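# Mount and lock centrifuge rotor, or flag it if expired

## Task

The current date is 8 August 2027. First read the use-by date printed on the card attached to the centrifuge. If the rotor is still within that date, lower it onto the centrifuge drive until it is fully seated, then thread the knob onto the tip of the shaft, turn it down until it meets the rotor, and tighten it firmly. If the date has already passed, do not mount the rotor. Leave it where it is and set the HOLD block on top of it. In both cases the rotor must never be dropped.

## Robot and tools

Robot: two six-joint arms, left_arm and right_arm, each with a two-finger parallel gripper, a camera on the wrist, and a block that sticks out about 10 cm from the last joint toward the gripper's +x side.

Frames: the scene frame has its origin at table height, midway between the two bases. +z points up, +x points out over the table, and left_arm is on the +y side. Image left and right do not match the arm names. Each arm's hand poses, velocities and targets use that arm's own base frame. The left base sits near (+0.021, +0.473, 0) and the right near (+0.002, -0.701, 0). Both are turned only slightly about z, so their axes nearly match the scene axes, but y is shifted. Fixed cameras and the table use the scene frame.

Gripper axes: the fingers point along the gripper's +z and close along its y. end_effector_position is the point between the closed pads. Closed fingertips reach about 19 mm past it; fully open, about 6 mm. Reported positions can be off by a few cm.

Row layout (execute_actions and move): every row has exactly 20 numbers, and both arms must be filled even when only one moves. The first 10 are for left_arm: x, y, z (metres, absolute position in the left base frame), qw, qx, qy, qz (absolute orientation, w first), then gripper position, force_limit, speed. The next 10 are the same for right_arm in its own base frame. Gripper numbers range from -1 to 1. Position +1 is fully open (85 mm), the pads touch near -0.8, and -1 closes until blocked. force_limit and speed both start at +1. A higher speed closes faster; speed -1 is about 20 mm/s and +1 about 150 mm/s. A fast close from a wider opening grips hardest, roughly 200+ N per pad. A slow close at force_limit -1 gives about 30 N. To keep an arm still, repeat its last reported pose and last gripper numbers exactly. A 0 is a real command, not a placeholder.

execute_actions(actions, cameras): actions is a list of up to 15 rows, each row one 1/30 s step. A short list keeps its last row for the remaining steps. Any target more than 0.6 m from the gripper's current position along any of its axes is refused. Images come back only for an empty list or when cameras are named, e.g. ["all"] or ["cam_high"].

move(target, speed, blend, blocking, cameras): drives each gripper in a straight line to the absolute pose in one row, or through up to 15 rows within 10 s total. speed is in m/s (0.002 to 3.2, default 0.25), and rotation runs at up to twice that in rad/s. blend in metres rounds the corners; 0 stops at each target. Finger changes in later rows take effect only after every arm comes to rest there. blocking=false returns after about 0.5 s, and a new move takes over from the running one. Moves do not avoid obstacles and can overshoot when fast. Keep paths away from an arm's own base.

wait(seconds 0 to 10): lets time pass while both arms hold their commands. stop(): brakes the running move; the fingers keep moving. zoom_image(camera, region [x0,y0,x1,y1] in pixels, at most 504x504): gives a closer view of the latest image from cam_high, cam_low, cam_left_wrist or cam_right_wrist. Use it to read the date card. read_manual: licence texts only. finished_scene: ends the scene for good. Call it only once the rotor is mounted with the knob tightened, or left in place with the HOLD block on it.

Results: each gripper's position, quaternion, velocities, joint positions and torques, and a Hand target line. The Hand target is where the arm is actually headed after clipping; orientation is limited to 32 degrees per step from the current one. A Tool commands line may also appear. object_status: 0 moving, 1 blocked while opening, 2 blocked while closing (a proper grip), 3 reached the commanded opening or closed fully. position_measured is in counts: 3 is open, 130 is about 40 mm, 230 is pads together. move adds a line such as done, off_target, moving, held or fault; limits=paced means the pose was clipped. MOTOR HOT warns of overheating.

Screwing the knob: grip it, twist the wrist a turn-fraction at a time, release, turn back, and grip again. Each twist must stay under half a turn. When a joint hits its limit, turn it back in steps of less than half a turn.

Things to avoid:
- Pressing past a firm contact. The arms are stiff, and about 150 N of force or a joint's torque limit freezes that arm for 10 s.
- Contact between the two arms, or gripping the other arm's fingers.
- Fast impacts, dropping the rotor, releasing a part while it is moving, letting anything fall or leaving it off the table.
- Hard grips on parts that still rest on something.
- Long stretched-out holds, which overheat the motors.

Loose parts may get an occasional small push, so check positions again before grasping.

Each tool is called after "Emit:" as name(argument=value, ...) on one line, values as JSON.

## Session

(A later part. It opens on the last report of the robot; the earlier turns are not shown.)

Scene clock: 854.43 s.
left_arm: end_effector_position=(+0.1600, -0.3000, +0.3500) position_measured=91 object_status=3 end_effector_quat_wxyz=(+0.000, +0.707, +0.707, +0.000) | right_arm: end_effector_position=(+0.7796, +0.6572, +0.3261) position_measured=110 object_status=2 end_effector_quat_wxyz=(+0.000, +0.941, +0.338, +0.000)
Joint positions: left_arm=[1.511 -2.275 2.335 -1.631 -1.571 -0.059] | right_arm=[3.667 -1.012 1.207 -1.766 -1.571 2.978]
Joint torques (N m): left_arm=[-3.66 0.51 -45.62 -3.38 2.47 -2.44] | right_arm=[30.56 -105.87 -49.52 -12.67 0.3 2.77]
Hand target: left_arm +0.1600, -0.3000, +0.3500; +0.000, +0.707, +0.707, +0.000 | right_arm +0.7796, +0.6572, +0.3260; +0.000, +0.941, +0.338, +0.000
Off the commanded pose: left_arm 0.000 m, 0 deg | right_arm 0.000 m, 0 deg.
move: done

Emit:
move(target=[[0.16,-0.30,0.35,0,0.7071,0.7071,0,0.3,0,-1,0.7797,0.6581,0.3255,0,-0.9045,0.4266,0,-1,0,-1],[0.16,-0.30,0.35,0,0.7071,0.7071,0,0.3,0,-1,0.7805,0.6581,0.3250,0,-0.4187,0.9081,0,-1,0,-1]], speed=0.5, blend=[0.0002,0], cameras=["cam_right_wrist","cam_low"])

Emit:
zoom_image(camera="cam_right_wrist", region=[380, 130, 580, 300])

Scene clock: 872.73 s.
left_arm: end_effector_position=(+0.1600, -0.3000, +0.3500) position_measured=91 object_status=3 end_effector_quat_wxyz=(+0.000, +0.707, +0.707, +0.000) | right_arm: end_effector_position=(+0.7805, +0.6581, +0.3250) position_measured=110 object_status=2 end_effector_quat_wxyz=(+0.000, -0.419, +0.908, +0.000)
Joint positions: left_arm=[1.511 -2.275 2.335 -1.631 -1.571 -0.059] | right_arm=[3.667 -1.01 1.205 -1.766 -1.571 5.945]
Joint torques (N m): left_arm=[-4.52 -3.28 -45.49 -3.31 2.33 -2.03] | right_arm=[36.45 -13.19 -68.09 -22.43 4.57 2.47]
Hand target: left_arm +0.1600, -0.3000, +0.3500; +0.000, +0.707, +0.707, +0.000 | right_arm +0.7805, +0.6581, +0.3250; +0.000, -0.419, +0.908, +0.000
Off the commanded pose: left_arm 0.000 m, 0 deg | right_arm 0.000 m, 0 deg.
move: done
camera_calibration:
cam_right_wrist: T_world_to_cam=[[-0.75492, 0.655682, -0.0133021, 0.17192], [0.610099, 0.709589, 0.352509, -1.04375], [0.240573, 0.258, -0.935714, 0.0774442], [0, 0, 0, 1]] pos_world=[0.747947, 0.60793, 0.442684]
Images, in order (width x height): cam_low 896x504, cam_right_wrist 896x504.

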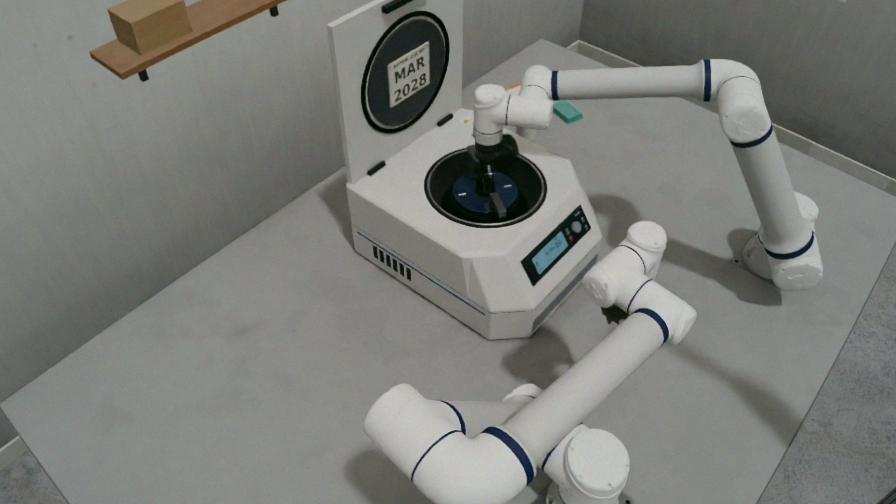

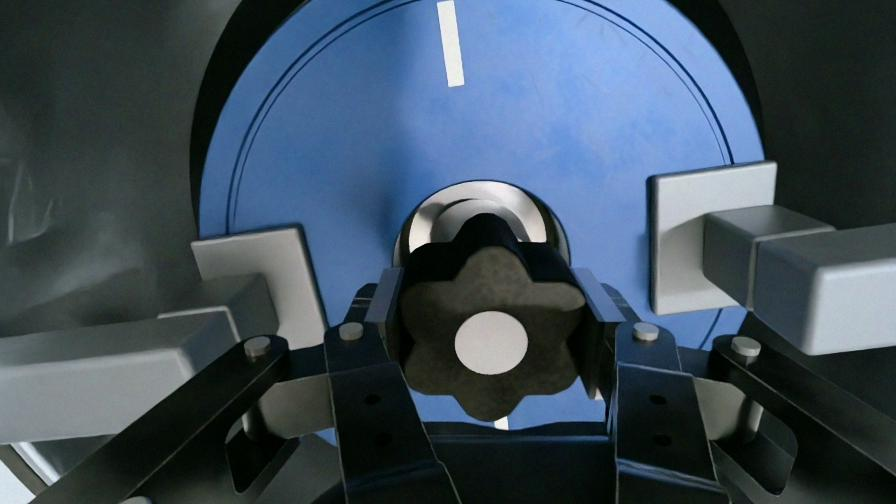

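Scaled by 2.520 from the camera's 896x504 image, which has a finer 1280x720 frame.

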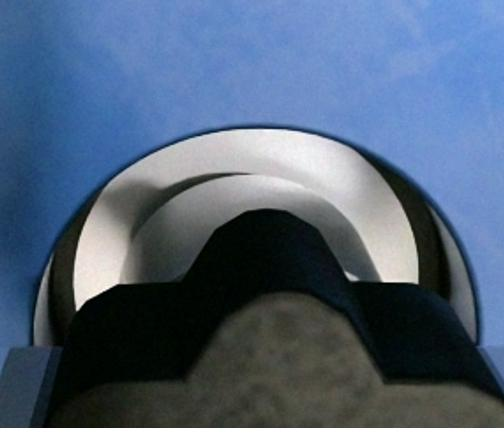

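Emit:
move(target=[0.16,-0.30,0.35,0,0.7071,0.7071,0,0.3,0,-1,0.7805,0.6581,0.3254,0,-0.4187,0.9081,0,-1,0,-1], speed=0.01)

Emit:
move(target=[0.16,-0.30,0.35,0,0.7071,0.7071,0,0.3,0,-1,0.7805,0.6581,0.3258,0,-0.4187,0.9081,0,-1,0,-1], speed=0.01)

Scene clock: 879.73 s.
left_arm: end_effector_position=(+0.1600, -0.3000, +0.3500) position_measured=91 object_status=3 end_effector_quat_wxyz=(+0.000, +0.707, +0.707, +0.000) | right_arm: end_effector_position=(+0.7805, +0.6581, +0.3252) position_measured=110 object_status=2 end_effector_quat_wxyz=(+0.000, -0.419, +0.908, +0.000)
Joint positions: left_arm=[1.511 -2.275 2.335 -1.631 -1.571 -0.059] | right_arm=[3.667 -1.01 1.205 -1.766 -1.571 5.945]
Joint torques (N m): left_arm=[-2.79 -2.29 -45.15 -3.47 2.13 -2.2] | right_arm=[38.79 -54.14 -74.05 -22.18 7.23 2.81]
Hand target: left_arm +0.1600, -0.3000, +0.3500; +0.000, +0.707, +0.707, +0.000 | right_arm +0.7805, +0.6581, +0.3254; +0.000, -0.419, +0.908, +0.000
Off the commanded pose: left_arm 0.000 m, 0 deg | right_arm 0.000 m, 0 deg.
move: done

Scene clock: 880.43 s.
left_arm: end_effector_position=(+0.1600, -0.3000, +0.3500) position_measured=91 object_status=3 end_effector_quat_wxyz=(+0.000, +0.707, +0.707, +0.000) | right_arm: end_effector_position=(+0.7805, +0.6581, +0.3257) position_measured=110 object_status=2 end_effector_quat_wxyz=(+0.000, -0.419, +0.908, +0.000)
Joint positions: left_arm=[1.511 -2.275 2.335 -1.631 -1.571 -0.059] | right_arm=[3.667 -1.01 1.204 -1.765 -1.571 5.945]
Joint torques (N m): left_arm=[-1.26 -2.73 -46.71 -3.14 2.39 -2.03] | right_arm=[37.02 -99.96 -88.72 -21.59 7.48 2.76]
Hand target: left_arm +0.1600, -0.3000, +0.3500; +0.000, +0.707, +0.707, +0.000 | right_arm +0.7805, +0.6581, +0.3258; +0.000, -0.419, +0.908, +0.000
Off the commanded pose: left_arm 0.000 m, 0 deg | right_arm 0.000 m, 0 deg.
move: done

Emit:
move(target=[[0.16,-0.30,0.35,0,0.7071,0.7071,0,0.3,0,-1,0.7805,0.6581,0.3261,0,-0.4187,0.9081,0,-1,0,-1],[0.16,-0.30,0.35,0,0.7071,0.7071,0,0.3,0,-1,0.7805,0.6581,0.3261,0,-0.4187,0.9081,0,0.6,0,-1],[0.16,-0.30,0.35,0,0.7071,0.7071,0,0.3,0,-1,0.7805,0.6581,0.40,0,-0.4187,0.9081,0,0.6,0,-1]], speed=[0.01,0.1,0.1], cameras=["all"])

Emit:
zoom_image(camera="cam_right_wrist", region=[360, 130, 600, 370])

Emit:
zoom_image(camera="cam_high", region=[390, 160, 490, 260])

Emit:
zoom_image(camera="cam_low", region=[430, 130, 550, 240])

Scene clock: 906.63 s.
left_arm: end_effector_position=(+0.1600, -0.3000, +0.3500) position_measured=91 object_status=3 end_effector_quat_wxyz=(+0.000, +0.707, +0.707, +0.000) | right_arm: end_effector_position=(+0.7805, +0.6581, +0.3999) position_measured=53 object_status=3 end_effector_quat_wxyz=(+0.000, -0.419, +0.908, +0.000)
Joint positions: left_arm=[1.511 -2.275 2.335 -1.631 -1.571 -0.059] | right_arm=[3.667 -1.028 1.101 -1.644 -1.571 5.945]
Joint torques (N m): left_arm=[-2.8 -4.27 -46.08 -2.93 2.92 -2.23] | right_arm=[-18.37 -171.57 -83.1 -1.5 -0.95 -0.07]
Hand target: left_arm +0.1600, -0.3000, +0.3500; +0.000, +0.707, +0.707, +0.000 | right_arm +0.7805, +0.6581, +0.4000; +0.000, -0.419, +0.908, +0.000
Off the commanded pose: left_arm 0.000 m, 0 deg | right_arm 0.000 m, 0 deg.
move: done
camera_calibration:
cam_left_wrist: T_world_to_cam=[[0.999868, -0.00462719, 0.0155632, -0.160114], [-0.00959979, -0.941521, 0.336816, -0.378241], [0.0130945, -0.336921, -0.941442, 0.360757], [0, 0, 0, 1]] pos_world=[0.151738, -0.235317, 0.469521]
cam_right_wrist: T_world_to_cam=[[-0.754818, 0.655799, -0.0133155, 0.172775], [0.610222, 0.709515, 0.352444, -1.07013], [0.24058, 0.257906, -0.935738, 0.1475], [0, 0, 0, 1]] pos_world=[0.747947, 0.607929, 0.517484]

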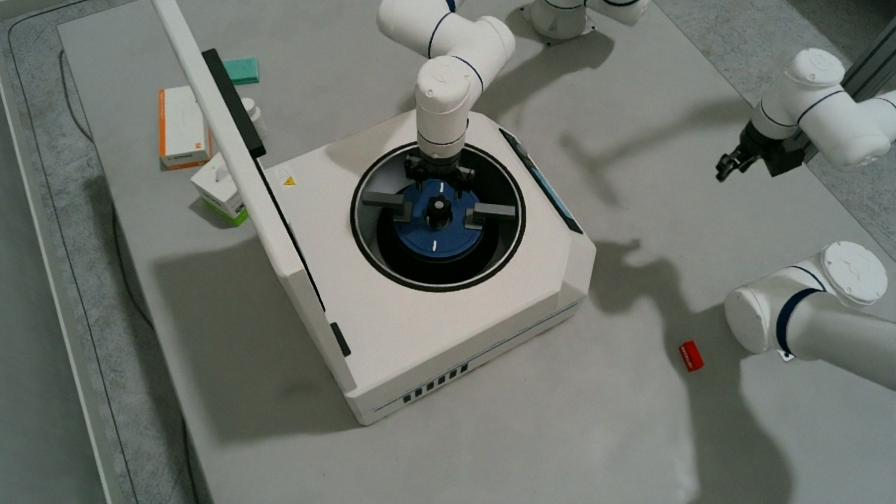

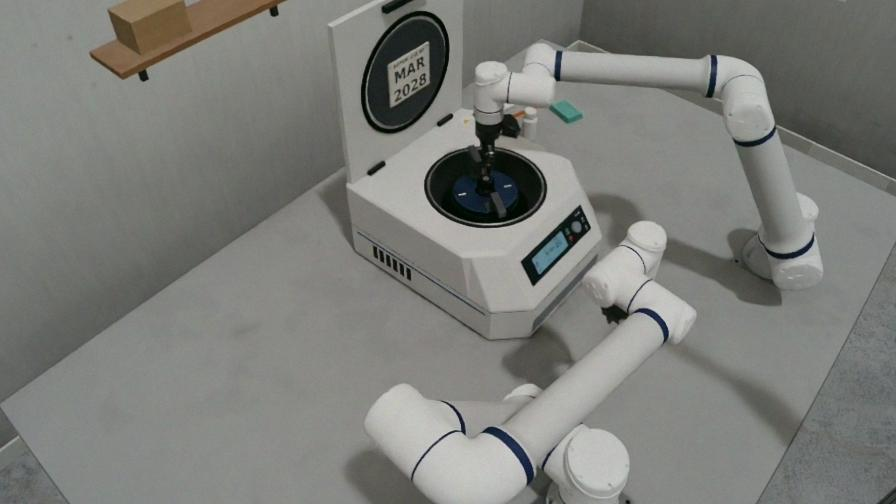

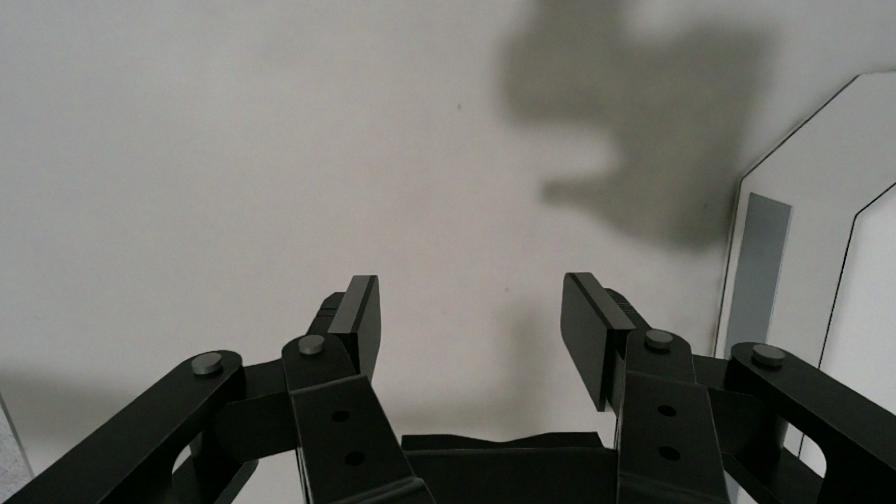

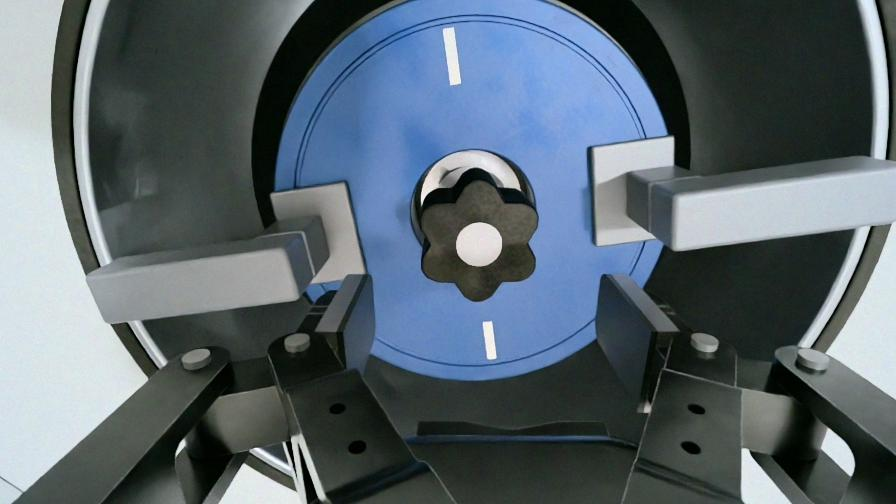

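Scaled by 2.100 from the camera's 896x504 image, which has a finer 1280x720 frame.

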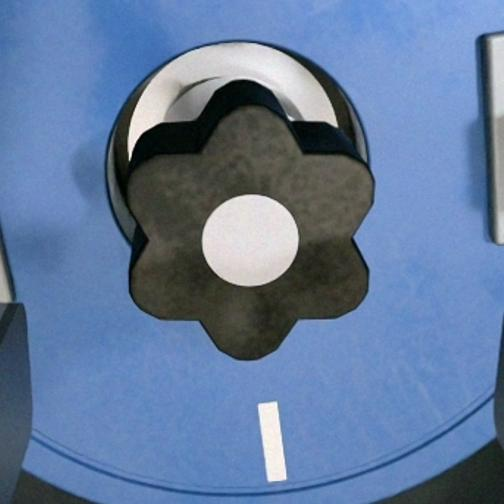

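Scaled by 5.040 from the camera's 896x504 image, which has a finer 1280x720 frame.

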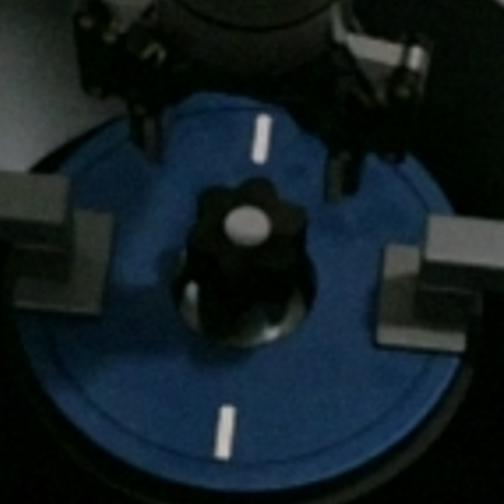

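Scaled by 4.200 from the camera's 896x504 image, which has a finer 1280x720 frame.

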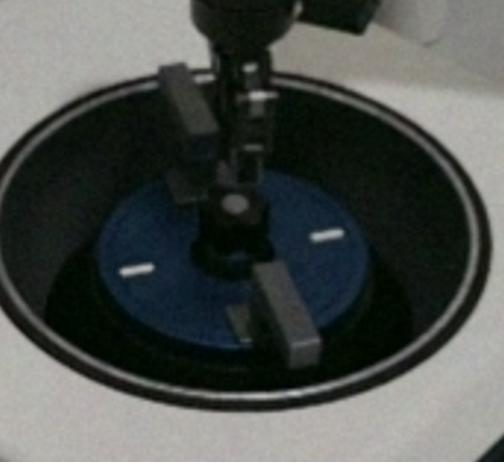

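Emit:
move(target=[[0.25,-0.33,0.47,0,0.50,0.866,0,0.3,0,-1,0.7795,0.6577,0.40,0,-0.9958,0.0915,0,0.6,0,-1],[0.6631,-0.4226,0.43,0,0.2723,0.9622,0,0.3,0,-1,0.7795,0.6577,0.40,0,-0.9958,0.0915,0,0.6,0,-1],[0.6631,-0.4226,0.40,0,0.2723,0.9622,0,0.3,0,-1,0.7795,0.6577,0.3261,0,-0.9958,0.0915,0,0.6,0,-1]], speed=[0.6,0.4,0.12], blend=[0.02,0.01,0], cameras=["all"])

Emit:
zoom_image(camera="cam_right_wrist", region=[360, 130, 640, 430])

Scene clock: 971.23 s.
left_arm: end_effector_position=(+0.6631, -0.4226, +0.4001) position_measured=91 object_status=3 end_effector_quat_wxyz=(+0.000, +0.272, +0.962, +0.000) | right_arm: end_effector_position=(+0.7795, +0.6577, +0.3262) position_measured=53 object_status=3 end_effector_quat_wxyz=(+0.000, +0.996, -0.092, +0.000)
Joint positions: left_arm=[2.346 -1.423 1.641 -1.789 -1.571 -0.244] | right_arm=[3.668 -1.012 1.207 -1.766 -1.571 3.851]
Joint torques (N m): left_arm=[21.54 -42.31 -43.64 -13.22 -1.53 -2.4] | right_arm=[-17.25 -128.44 -61.51 -11.08 0.83 -2.59]
Hand target: left_arm +0.6631, -0.4226, +0.4000; +0.000, +0.272, +0.962, +0.000 | right_arm +0.7795, +0.6577, +0.3261; +0.000, +0.996, -0.092, +0.000
Off the commanded pose: left_arm 0.000 m, 0 deg | right_arm 0.000 m, 0 deg.
move: done
camera_calibration:
cam_left_wrist: T_world_to_cam=[[0.527905, 0.84916, 0.0155922, 0.00935059], [0.796863, -0.501577, 0.336793, -0.854589], [0.293812, -0.16537, -0.94145, 0.246372], [0, 0, 0, 1]] pos_world=[0.603667, -0.39584, 0.519621]
cam_right_wrist: T_world_to_cam=[[-0.190649, -0.981568, -0.0133309, 0.808429], [-0.919539, 0.173814, 0.352473, 0.501472], [-0.343659, 0.0794567, -0.935727, 0.651753], [0, 0, 0, 1]] pos_world=[0.839229, 0.654579, 0.443884]

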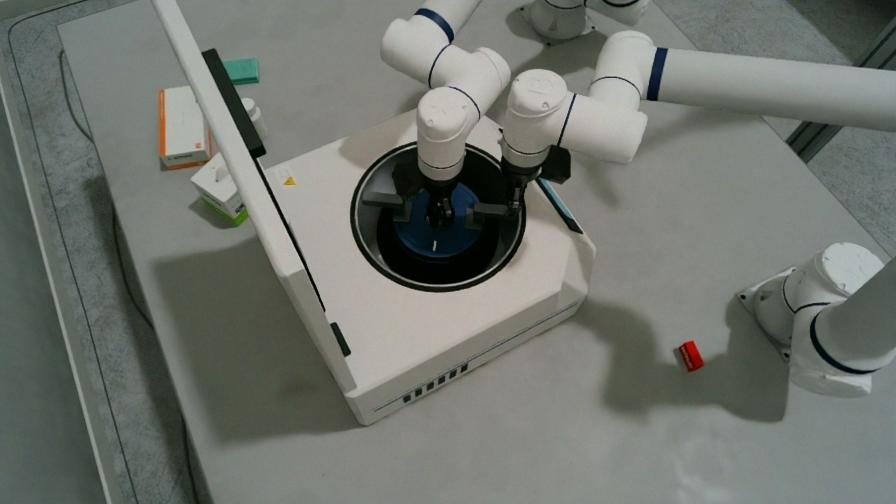

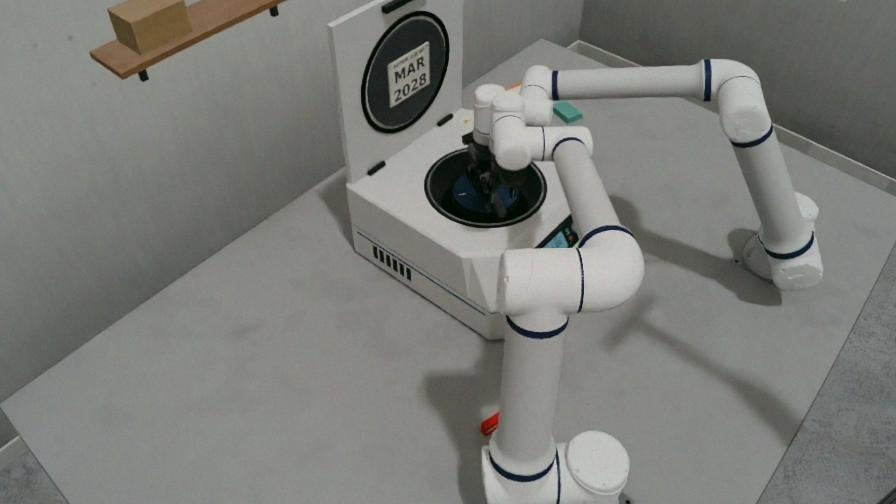

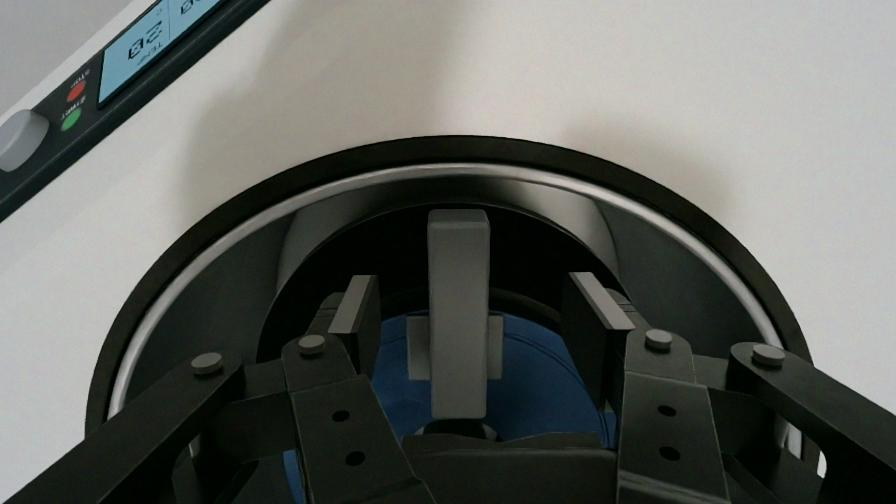

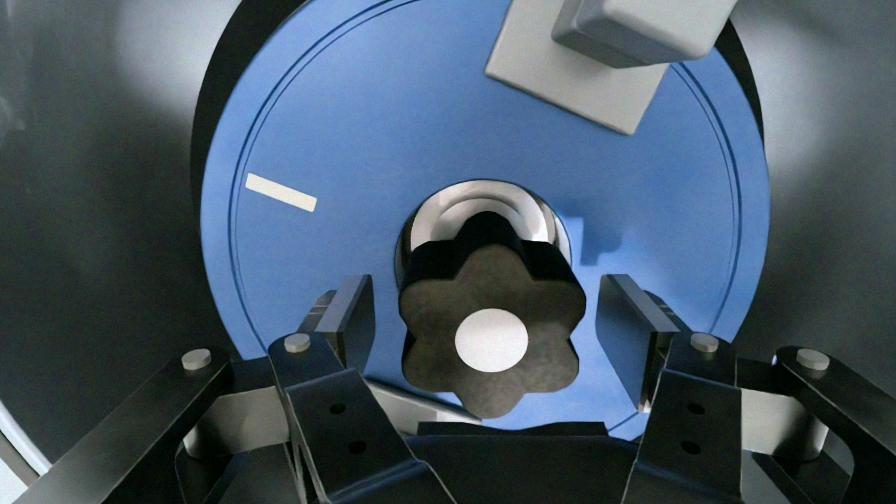

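Scaled by 1.680 from the camera's 896x504 image, which has a finer 1280x720 frame.

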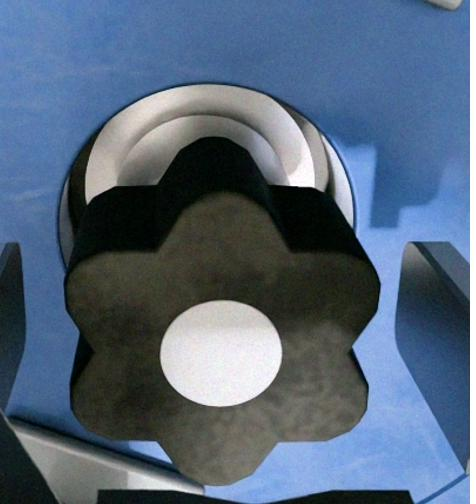

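Emit:
move(target=[[0.6618,-0.4246,0.40,0,0.2723,0.9622,0,0.3,0,-1,0.7795,0.6577,0.3261,0,-0.9958,0.0915,0,0.6,0,-1],[0.6618,-0.4246,0.337,0,0.2723,0.9622,0,0.3,0,-1,0.7795,0.6577,0.3261,0,-0.9958,0.0915,0,0.6,0,-1],[0.6618,-0.4246,0.337,0,0.2723,0.9622,0,-1,0,-1,0.7795,0.6577,0.3261,0,-0.9958,0.0915,0,-1,0.6,-1]], speed=[0.05,0.08,0.05], blend=[0.002,0,0], cameras=["cam_left_wrist","cam_right_wrist"])

Scene clock: 982.90 s.
left_arm: end_effector_position=(+0.6618, -0.4246, +0.3370) position_measured=172 object_status=0 end_effector_quat_wxyz=(+0.000, +0.272, +0.962, +0.000) | right_arm: end_effector_position=(+0.7795, +0.6577, +0.3261) position_measured=111 object_status=2 end_effector_quat_wxyz=(+0.000, +0.996, -0.092, +0.000)
Joint positions: left_arm=[2.343 -1.395 1.723 -1.899 -1.571 -0.247] | right_arm=[3.668 -1.012 1.207 -1.766 -1.571 3.851]
Joint torques (N m): left_arm=[-5.1 -41.33 -41.59 -11.49 0.54 -1.55] | right_arm=[-8.63 -129.8 -62.44 -10.97 0.64 -2.83]
Hand target: left_arm +0.6618, -0.4246, +0.3370; +0.000, +0.272, +0.962, +0.000 | right_arm +0.7795, +0.6577, +0.3261; +0.000, +0.996, -0.092, +0.000
Off the commanded pose: left_arm 0.000 m, 0 deg | right_arm 0.000 m, 0 deg.
move: done; blend cut to 0.0012 m at target 1
camera_calibration:
cam_left_wrist: T_world_to_cam=[[0.527904, 0.849161, 0.0155916, 0.0127205], [0.796864, -0.501576, 0.336793, -0.833305], [0.293812, -0.16537, -0.94145, 0.187018], [0, 0, 0, 1]] pos_world=[0.602367, -0.39784, 0.456521]
cam_right_wrist: T_world_to_cam=[[-0.190649, -0.981568, -0.0133309, 0.808428], [-0.919539, 0.173814, 0.352473, 0.501507], [-0.343659, 0.0794567, -0.935727, 0.651659], [0, 0, 0, 1]] pos_world=[0.839229, 0.654579, 0.443784]
Images, in order (width x height): cam_left_wrist 896x504, cam_right_wrist 896x504.

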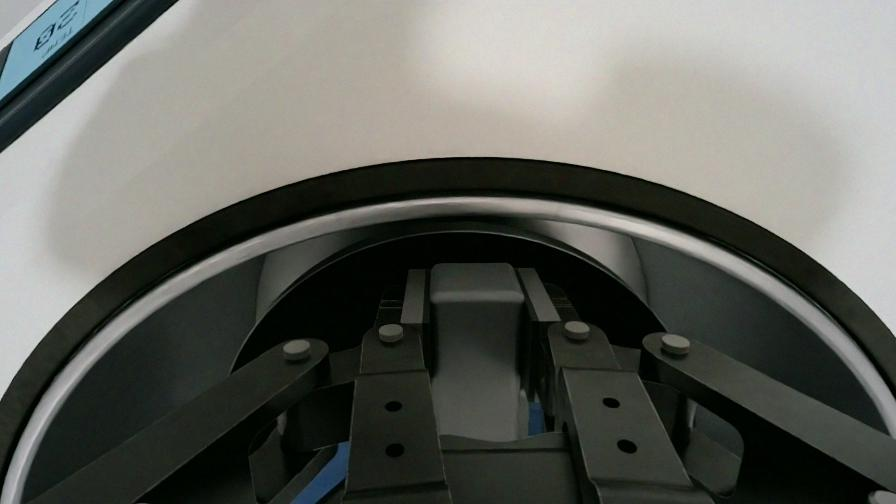

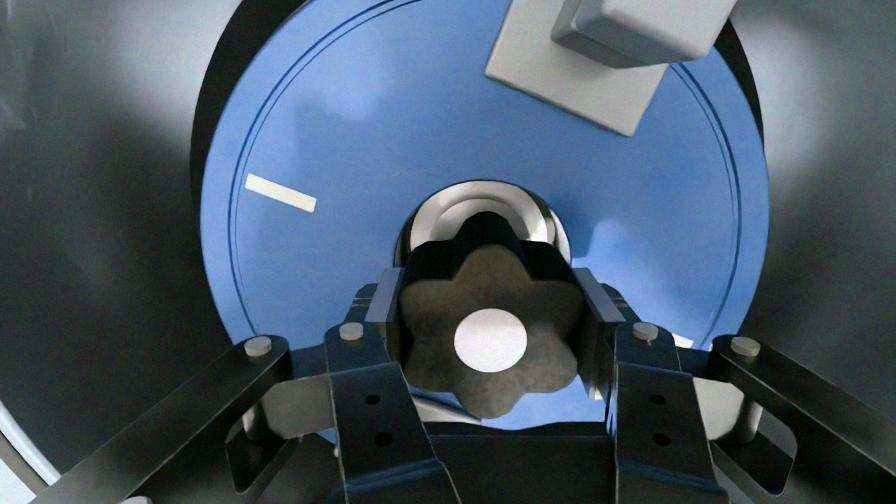

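Emit:
move(target=[0.6618,-0.4246,0.337,0,0.2723,0.9622,0,-1,0,-1,0.7795,0.6577,0.3260,0,-0.9840,0.1779,0,-1,0.6,-1], speed=0.08, cameras=["cam_left_wrist","cam_right_wrist"])

Scene clock: 989.50 s.
left_arm: end_effector_position=(+0.6618, -0.4246, +0.3370) position_measured=172 object_status=2 end_effector_quat_wxyz=(+0.000, +0.272, +0.962, +0.000) | right_arm: end_effector_position=(+0.7795, +0.6577, +0.3260) position_measured=111 object_status=2 end_effector_quat_wxyz=(+0.000, +0.984, -0.178, +0.000)
Joint positions: left_arm=[2.343 -1.395 1.723 -1.899 -1.571 -0.247] | right_arm=[3.668 -1.012 1.207 -1.766 -1.571 4.025]
Joint torques (N m): left_arm=[6.01 -44.81 -43.4 -2.5 1.91 0.68] | right_arm=[0.78 -118.33 -51.07 -10.71 1.71 3.48]
Hand target: left_arm +0.6618, -0.4246, +0.3370; +0.000, +0.272, +0.962, +0.000 | right_arm +0.7795, +0.6577, +0.3260; +0.000, +0.984, -0.178, +0.000
Off the commanded pose: left_arm 0.000 m, 0 deg | right_arm 0.000 m, 0 deg.
move: done
camera_calibration:
cam_left_wrist: T_world_to_cam=[[0.527905, 0.84916, 0.0155922, 0.0127191], [0.796863, -0.501577, 0.336793, -0.833305], [0.293812, -0.16537, -0.94145, 0.187018], [0, 0, 0, 1]] pos_world=[0.602367, -0.39784, 0.456521]
cam_right_wrist: T_world_to_cam=[[-0.357893, -0.933666, -0.0134141, 0.90732], [-0.875496, 0.330531, 0.3525, 0.364116], [-0.324684, 0.137901, -0.935716, 0.598328], [0, 0, 0, 1]] pos_world=[0.837773, 0.644273, 0.443684]
Images, in order (width x height): cam_left_wrist 896x504, cam_right_wrist 896x504.

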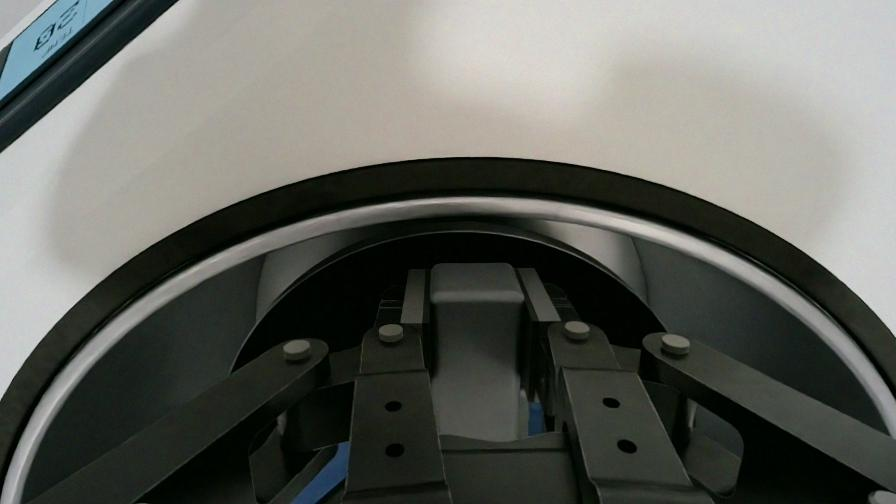

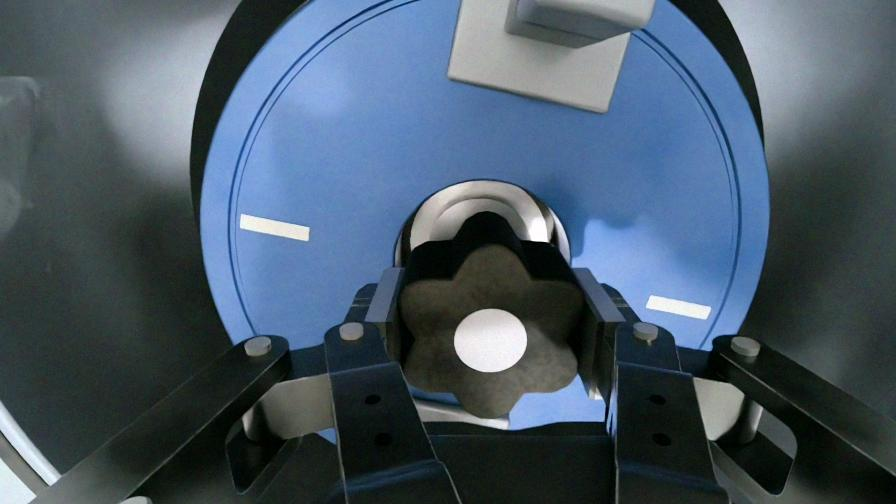

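Emit:
move(target=[0.6618,-0.4246,0.337,0,0.2723,0.9622,0,-1,0,-1,0.7797,0.6579,0.3256,0,-0.7633,0.6461,0,-1,0.6,-1], speed=0.15, cameras=["cam_left_wrist","cam_right_wrist"])

Scene clock: 996.20 s.
left_arm: end_effector_position=(+0.6618, -0.4246, +0.3370) position_measured=172 object_status=2 end_effector_quat_wxyz=(+0.000, +0.272, +0.962, +0.000) | right_arm: end_effector_position=(+0.7798, +0.6578, +0.3256) position_measured=111 object_status=2 end_effector_quat_wxyz=(+0.000, +0.763, -0.646, +0.000)
Joint positions: left_arm=[2.343 -1.395 1.723 -1.899 -1.571 -0.247] | right_arm=[3.667 -1.011 1.207 -1.766 -1.571 5.072]
Joint torques (N m): left_arm=[12.02 -43.1 -42.81 -3.09 2.01 0.74] | right_arm=[34.58 -95.69 -58.75 -3.45 0.64 2.84]
Hand target: left_arm +0.6618, -0.4246, +0.3370; +0.000, +0.272, +0.962, +0.000 | right_arm +0.7797, +0.6579, +0.3256; +0.000, +0.763, -0.646, +0.000
Off the commanded pose: left_arm 0.000 m, 0 deg | right_arm 0.000 m, 0 deg.
move: done
camera_calibration:
cam_left_wrist: T_world_to_cam=[[0.527905, 0.84916, 0.0155922, 0.0127191], [0.796863, -0.501577, 0.336793, -0.833305], [0.293812, -0.16537, -0.94145, 0.187018], [0, 0, 0, 1]] pos_world=[0.602367, -0.39784, 0.456521]
cam_right_wrist: T_world_to_cam=[[-0.987547, -0.15676, -0.0132823, 0.887382], [-0.151333, 0.923491, 0.35251, -0.590308], [-0.0429935, 0.35013, -0.935714, 0.238757], [0, 0, 0, 1]] pos_world=[0.797263, 0.600655, 0.443284]
Images, in order (width x height): cam_left_wrist 896x504, cam_right_wrist 896x504.

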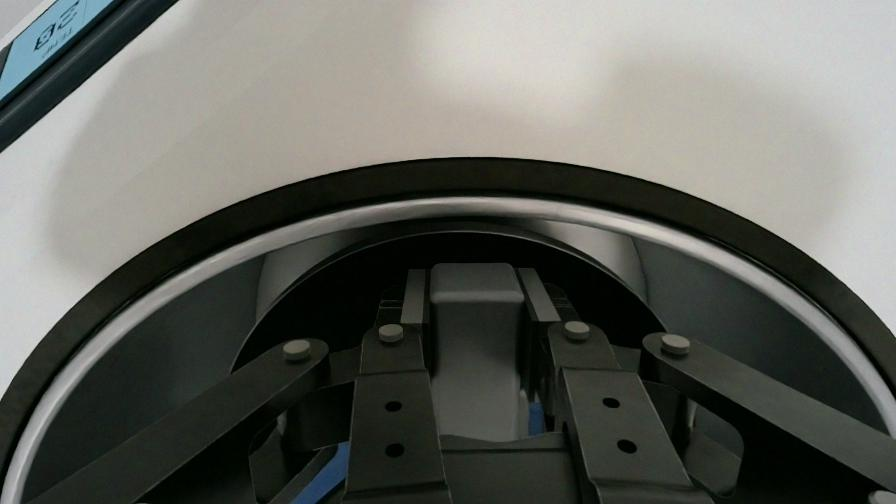

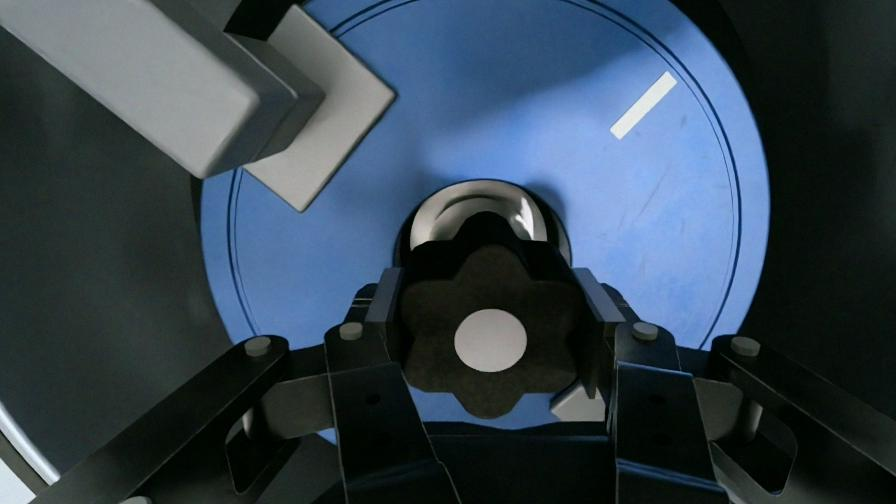

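Emit:
move(target=[0.6618,-0.4246,0.337,0,0.2723,0.9622,0,-1,0,-1,0.7805,0.6581,0.3256,0,-0.3378,0.9412,0,-1,0.6,-1], speed=0.15, cameras=["cam_right_wrist"])

Scene clock: 1010.90 s.
left_arm: end_effector_position=(+0.6618, -0.4246, +0.3370) position_measured=172 object_status=2 end_effector_quat_wxyz=(+0.000, +0.272, +0.962, +0.000) | right_arm: end_effector_position=(+0.7805, +0.6580, +0.3256) position_measured=111 object_status=2 end_effector_quat_wxyz=(+0.000, -0.338, +0.941, +0.000)
Joint positions: left_arm=[2.343 -1.395 1.723 -1.899 -1.571 -0.247] | right_arm=[3.667 -1.01 1.205 -1.766 -1.571 6.12]
Joint torques (N m): left_arm=[13.85 -43.78 -43.83 -6.36 1.94 0.64] | right_arm=[27.16 -75.08 -67.12 -7.53 5.41 3.6]
Hand target: left_arm +0.6618, -0.4246, +0.3370; +0.000, +0.272, +0.962, +0.000 | right_arm +0.7805, +0.6581, +0.3256; +0.000, -0.338, +0.941, +0.000
Off the commanded pose: left_arm 0.000 m, 0 deg | right_arm 0.000 m, 0 deg.
move: done
camera_calibration:
cam_right_wrist: T_world_to_cam=[[-0.629254, 0.777085, -0.0133373, -0.00598244], [0.724313, 0.592571, 0.352463, -1.05601], [0.281797, 0.212128, -0.935731, 0.0760452], [0, 0, 0, 1]] pos_world=[0.739692, 0.614281, 0.443284]
Images, in order (width x height): cam_right_wrist 896x504.

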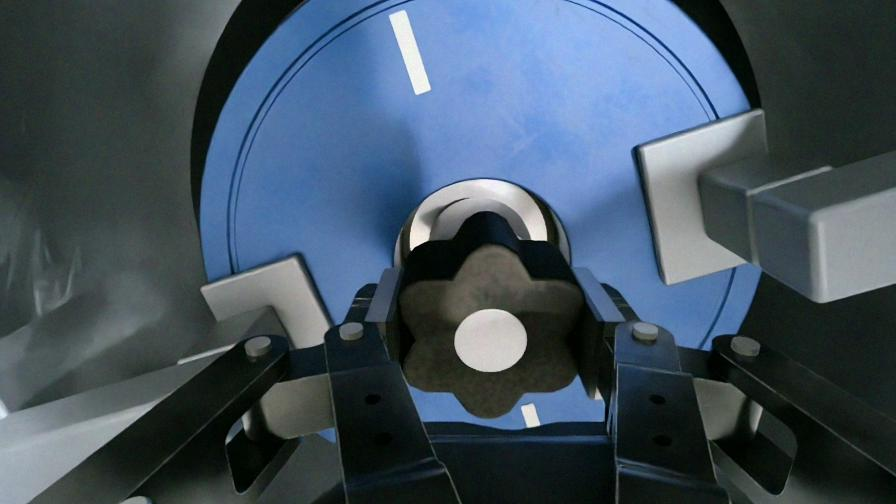

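Emit:
move(target=[0.6618,-0.4246,0.337,0,0.2723,0.9622,0,-1,0,-1,0.7805,0.6581,0.3260,0,-0.3378,0.9412,0,-1,0.6,-1], speed=0.01, cameras=["cam_high"])

Emit:
zoom_image(camera="cam_high", region=[390, 160, 490, 260])

Emit:
zoom_image(camera="cam_right_wrist", region=[390, 140, 570, 290])

Scene clock: 1034.13 s.
left_arm: end_effector_position=(+0.6618, -0.4246, +0.3370) position_measured=172 object_status=2 end_effector_quat_wxyz=(+0.000, +0.272, +0.962, +0.000) | right_arm: end_effector_position=(+0.7805, +0.6581, +0.3258) position_measured=111 object_status=2 end_effector_quat_wxyz=(+0.000, -0.338, +0.941, +0.000)
Joint positions: left_arm=[2.343 -1.395 1.723 -1.899 -1.571 -0.247] | right_arm=[3.667 -1.01 1.204 -1.765 -1.571 6.12]
Joint torques (N m): left_arm=[9.99 -44.4 -42.2 -8.37 2.38 0.39] | right_arm=[53.83 -117.29 -74.48 -7.27 10.17 3.23]
Hand target: left_arm +0.6618, -0.4246, +0.3370; +0.000, +0.272, +0.962, +0.000 | right_arm +0.7805, +0.6581, +0.3260; +0.000, -0.338, +0.941, +0.000
Off the commanded pose: left_arm 0.000 m, 0 deg | right_arm 0.000 m, 0 deg.
move: done
Images, in order (width x height): cam_high 896x504.

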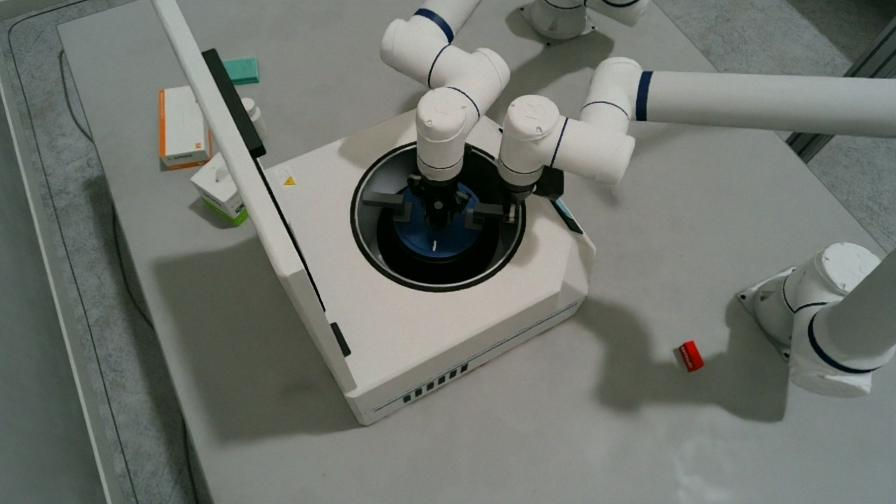

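Scaled by 5.040 from the camera's 896x504 image, which has a finer 1280x720 frame.

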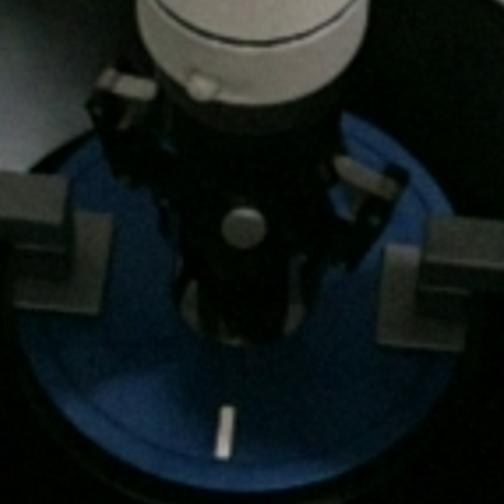

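This scene's latest camera images include none from cam_right_wrist. They are from: cam_high. cam_right_wrist's image comes with the result of a call that names it in "cameras".

Emit:
move(target=[[0.6618,-0.4246,0.337,0,0.2723,0.9622,0,-1,0,-1,0.7805,0.6581,0.3261,0,-0.3378,0.9412,0,0.6,0.6,-1],[0.6618,-0.4246,0.337,0,0.2723,0.9622,0,-1,0,-1,0.7797,0.6581,0.3261,0,-0.9045,0.4266,0,0.6,0.6,-1],[0.6618,-0.4246,0.337,0,0.2723,0.9622,0,-1,0,-1,0.7796,0.6572,0.3261,0,-0.9412,-0.3379,0,0.6,0.6,-1]], speed=[0.01,0.6,0.6], blend=[0,0.0003,0], cameras=["cam_right_wrist","cam_high"])

Emit:
zoom_image(camera="cam_right_wrist", region=[360, 130, 640, 430])

Scene clock: 1083.70 s.
left_arm: end_effector_position=(+0.6618, -0.4246, +0.3370) position_measured=172 object_status=2 end_effector_quat_wxyz=(+0.000, +0.272, +0.962, +0.000) | right_arm: end_effector_position=(+0.7796, +0.6572, +0.3261) position_measured=53 object_status=3 end_effector_quat_wxyz=(+0.000, +0.941, +0.338, +0.000)
Joint positions: left_arm=[2.343 -1.395 1.723 -1.899 -1.571 -0.247] | right_arm=[3.667 -1.012 1.207 -1.766 -1.571 2.978]
Joint torques (N m): left_arm=[11.3 -45.52 -43.54 -12.01 1.94 0.46] | right_arm=[-20.05 -173.97 -62.02 -3.05 2.8 -3.1]
Hand target: left_arm +0.6618, -0.4246, +0.3370; +0.000, +0.272, +0.962, +0.000 | right_arm +0.7796, +0.6572, +0.3261; +0.000, +0.941, +0.338, +0.000
Off the commanded pose: left_arm 0.000 m, 0 deg | right_arm 0.000 m, 0 deg.
move: done
camera_calibration:
cam_right_wrist: T_world_to_cam=[[0.629149, -0.777171, -0.0133036, 0.03448], [-0.724438, -0.59249, 0.352342, 0.853259], [-0.281712, -0.212037, -0.935777, 0.795023], [0, 0, 0, 1]] pos_world=[0.820408, 0.700919, 0.443784]
Images, in order (width x height): cam_high 896x504, cam_right_wrist 896x504.

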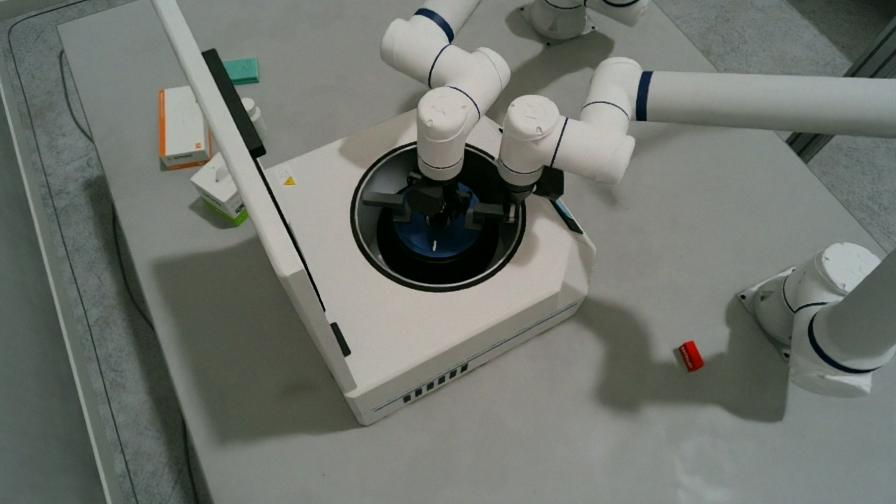

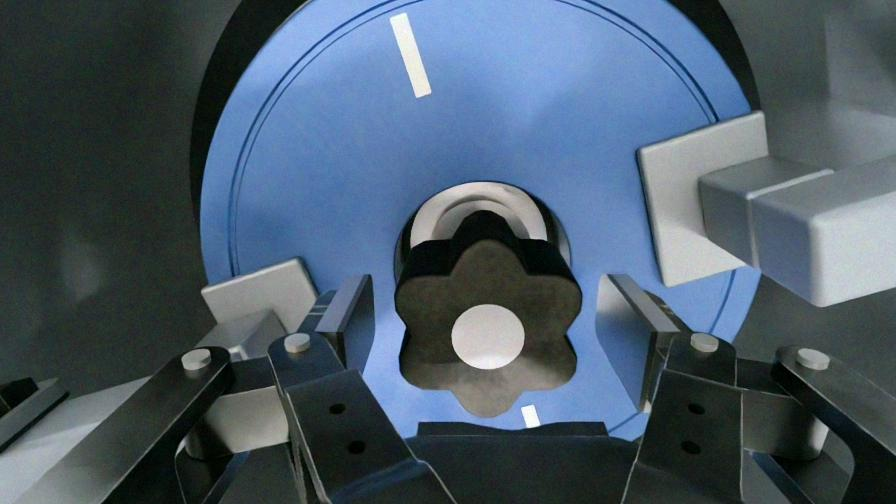

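Scaled by 1.680 from the camera's 896x504 image, which has a finer 1280x720 frame.

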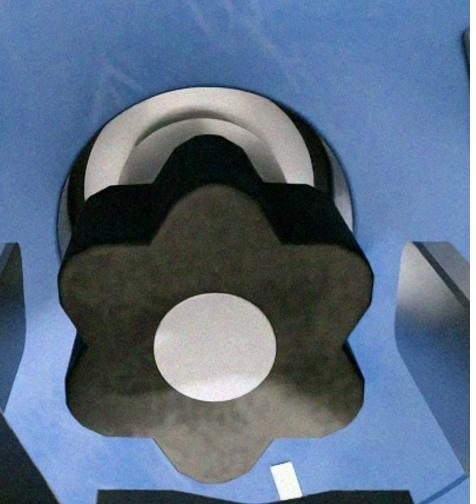

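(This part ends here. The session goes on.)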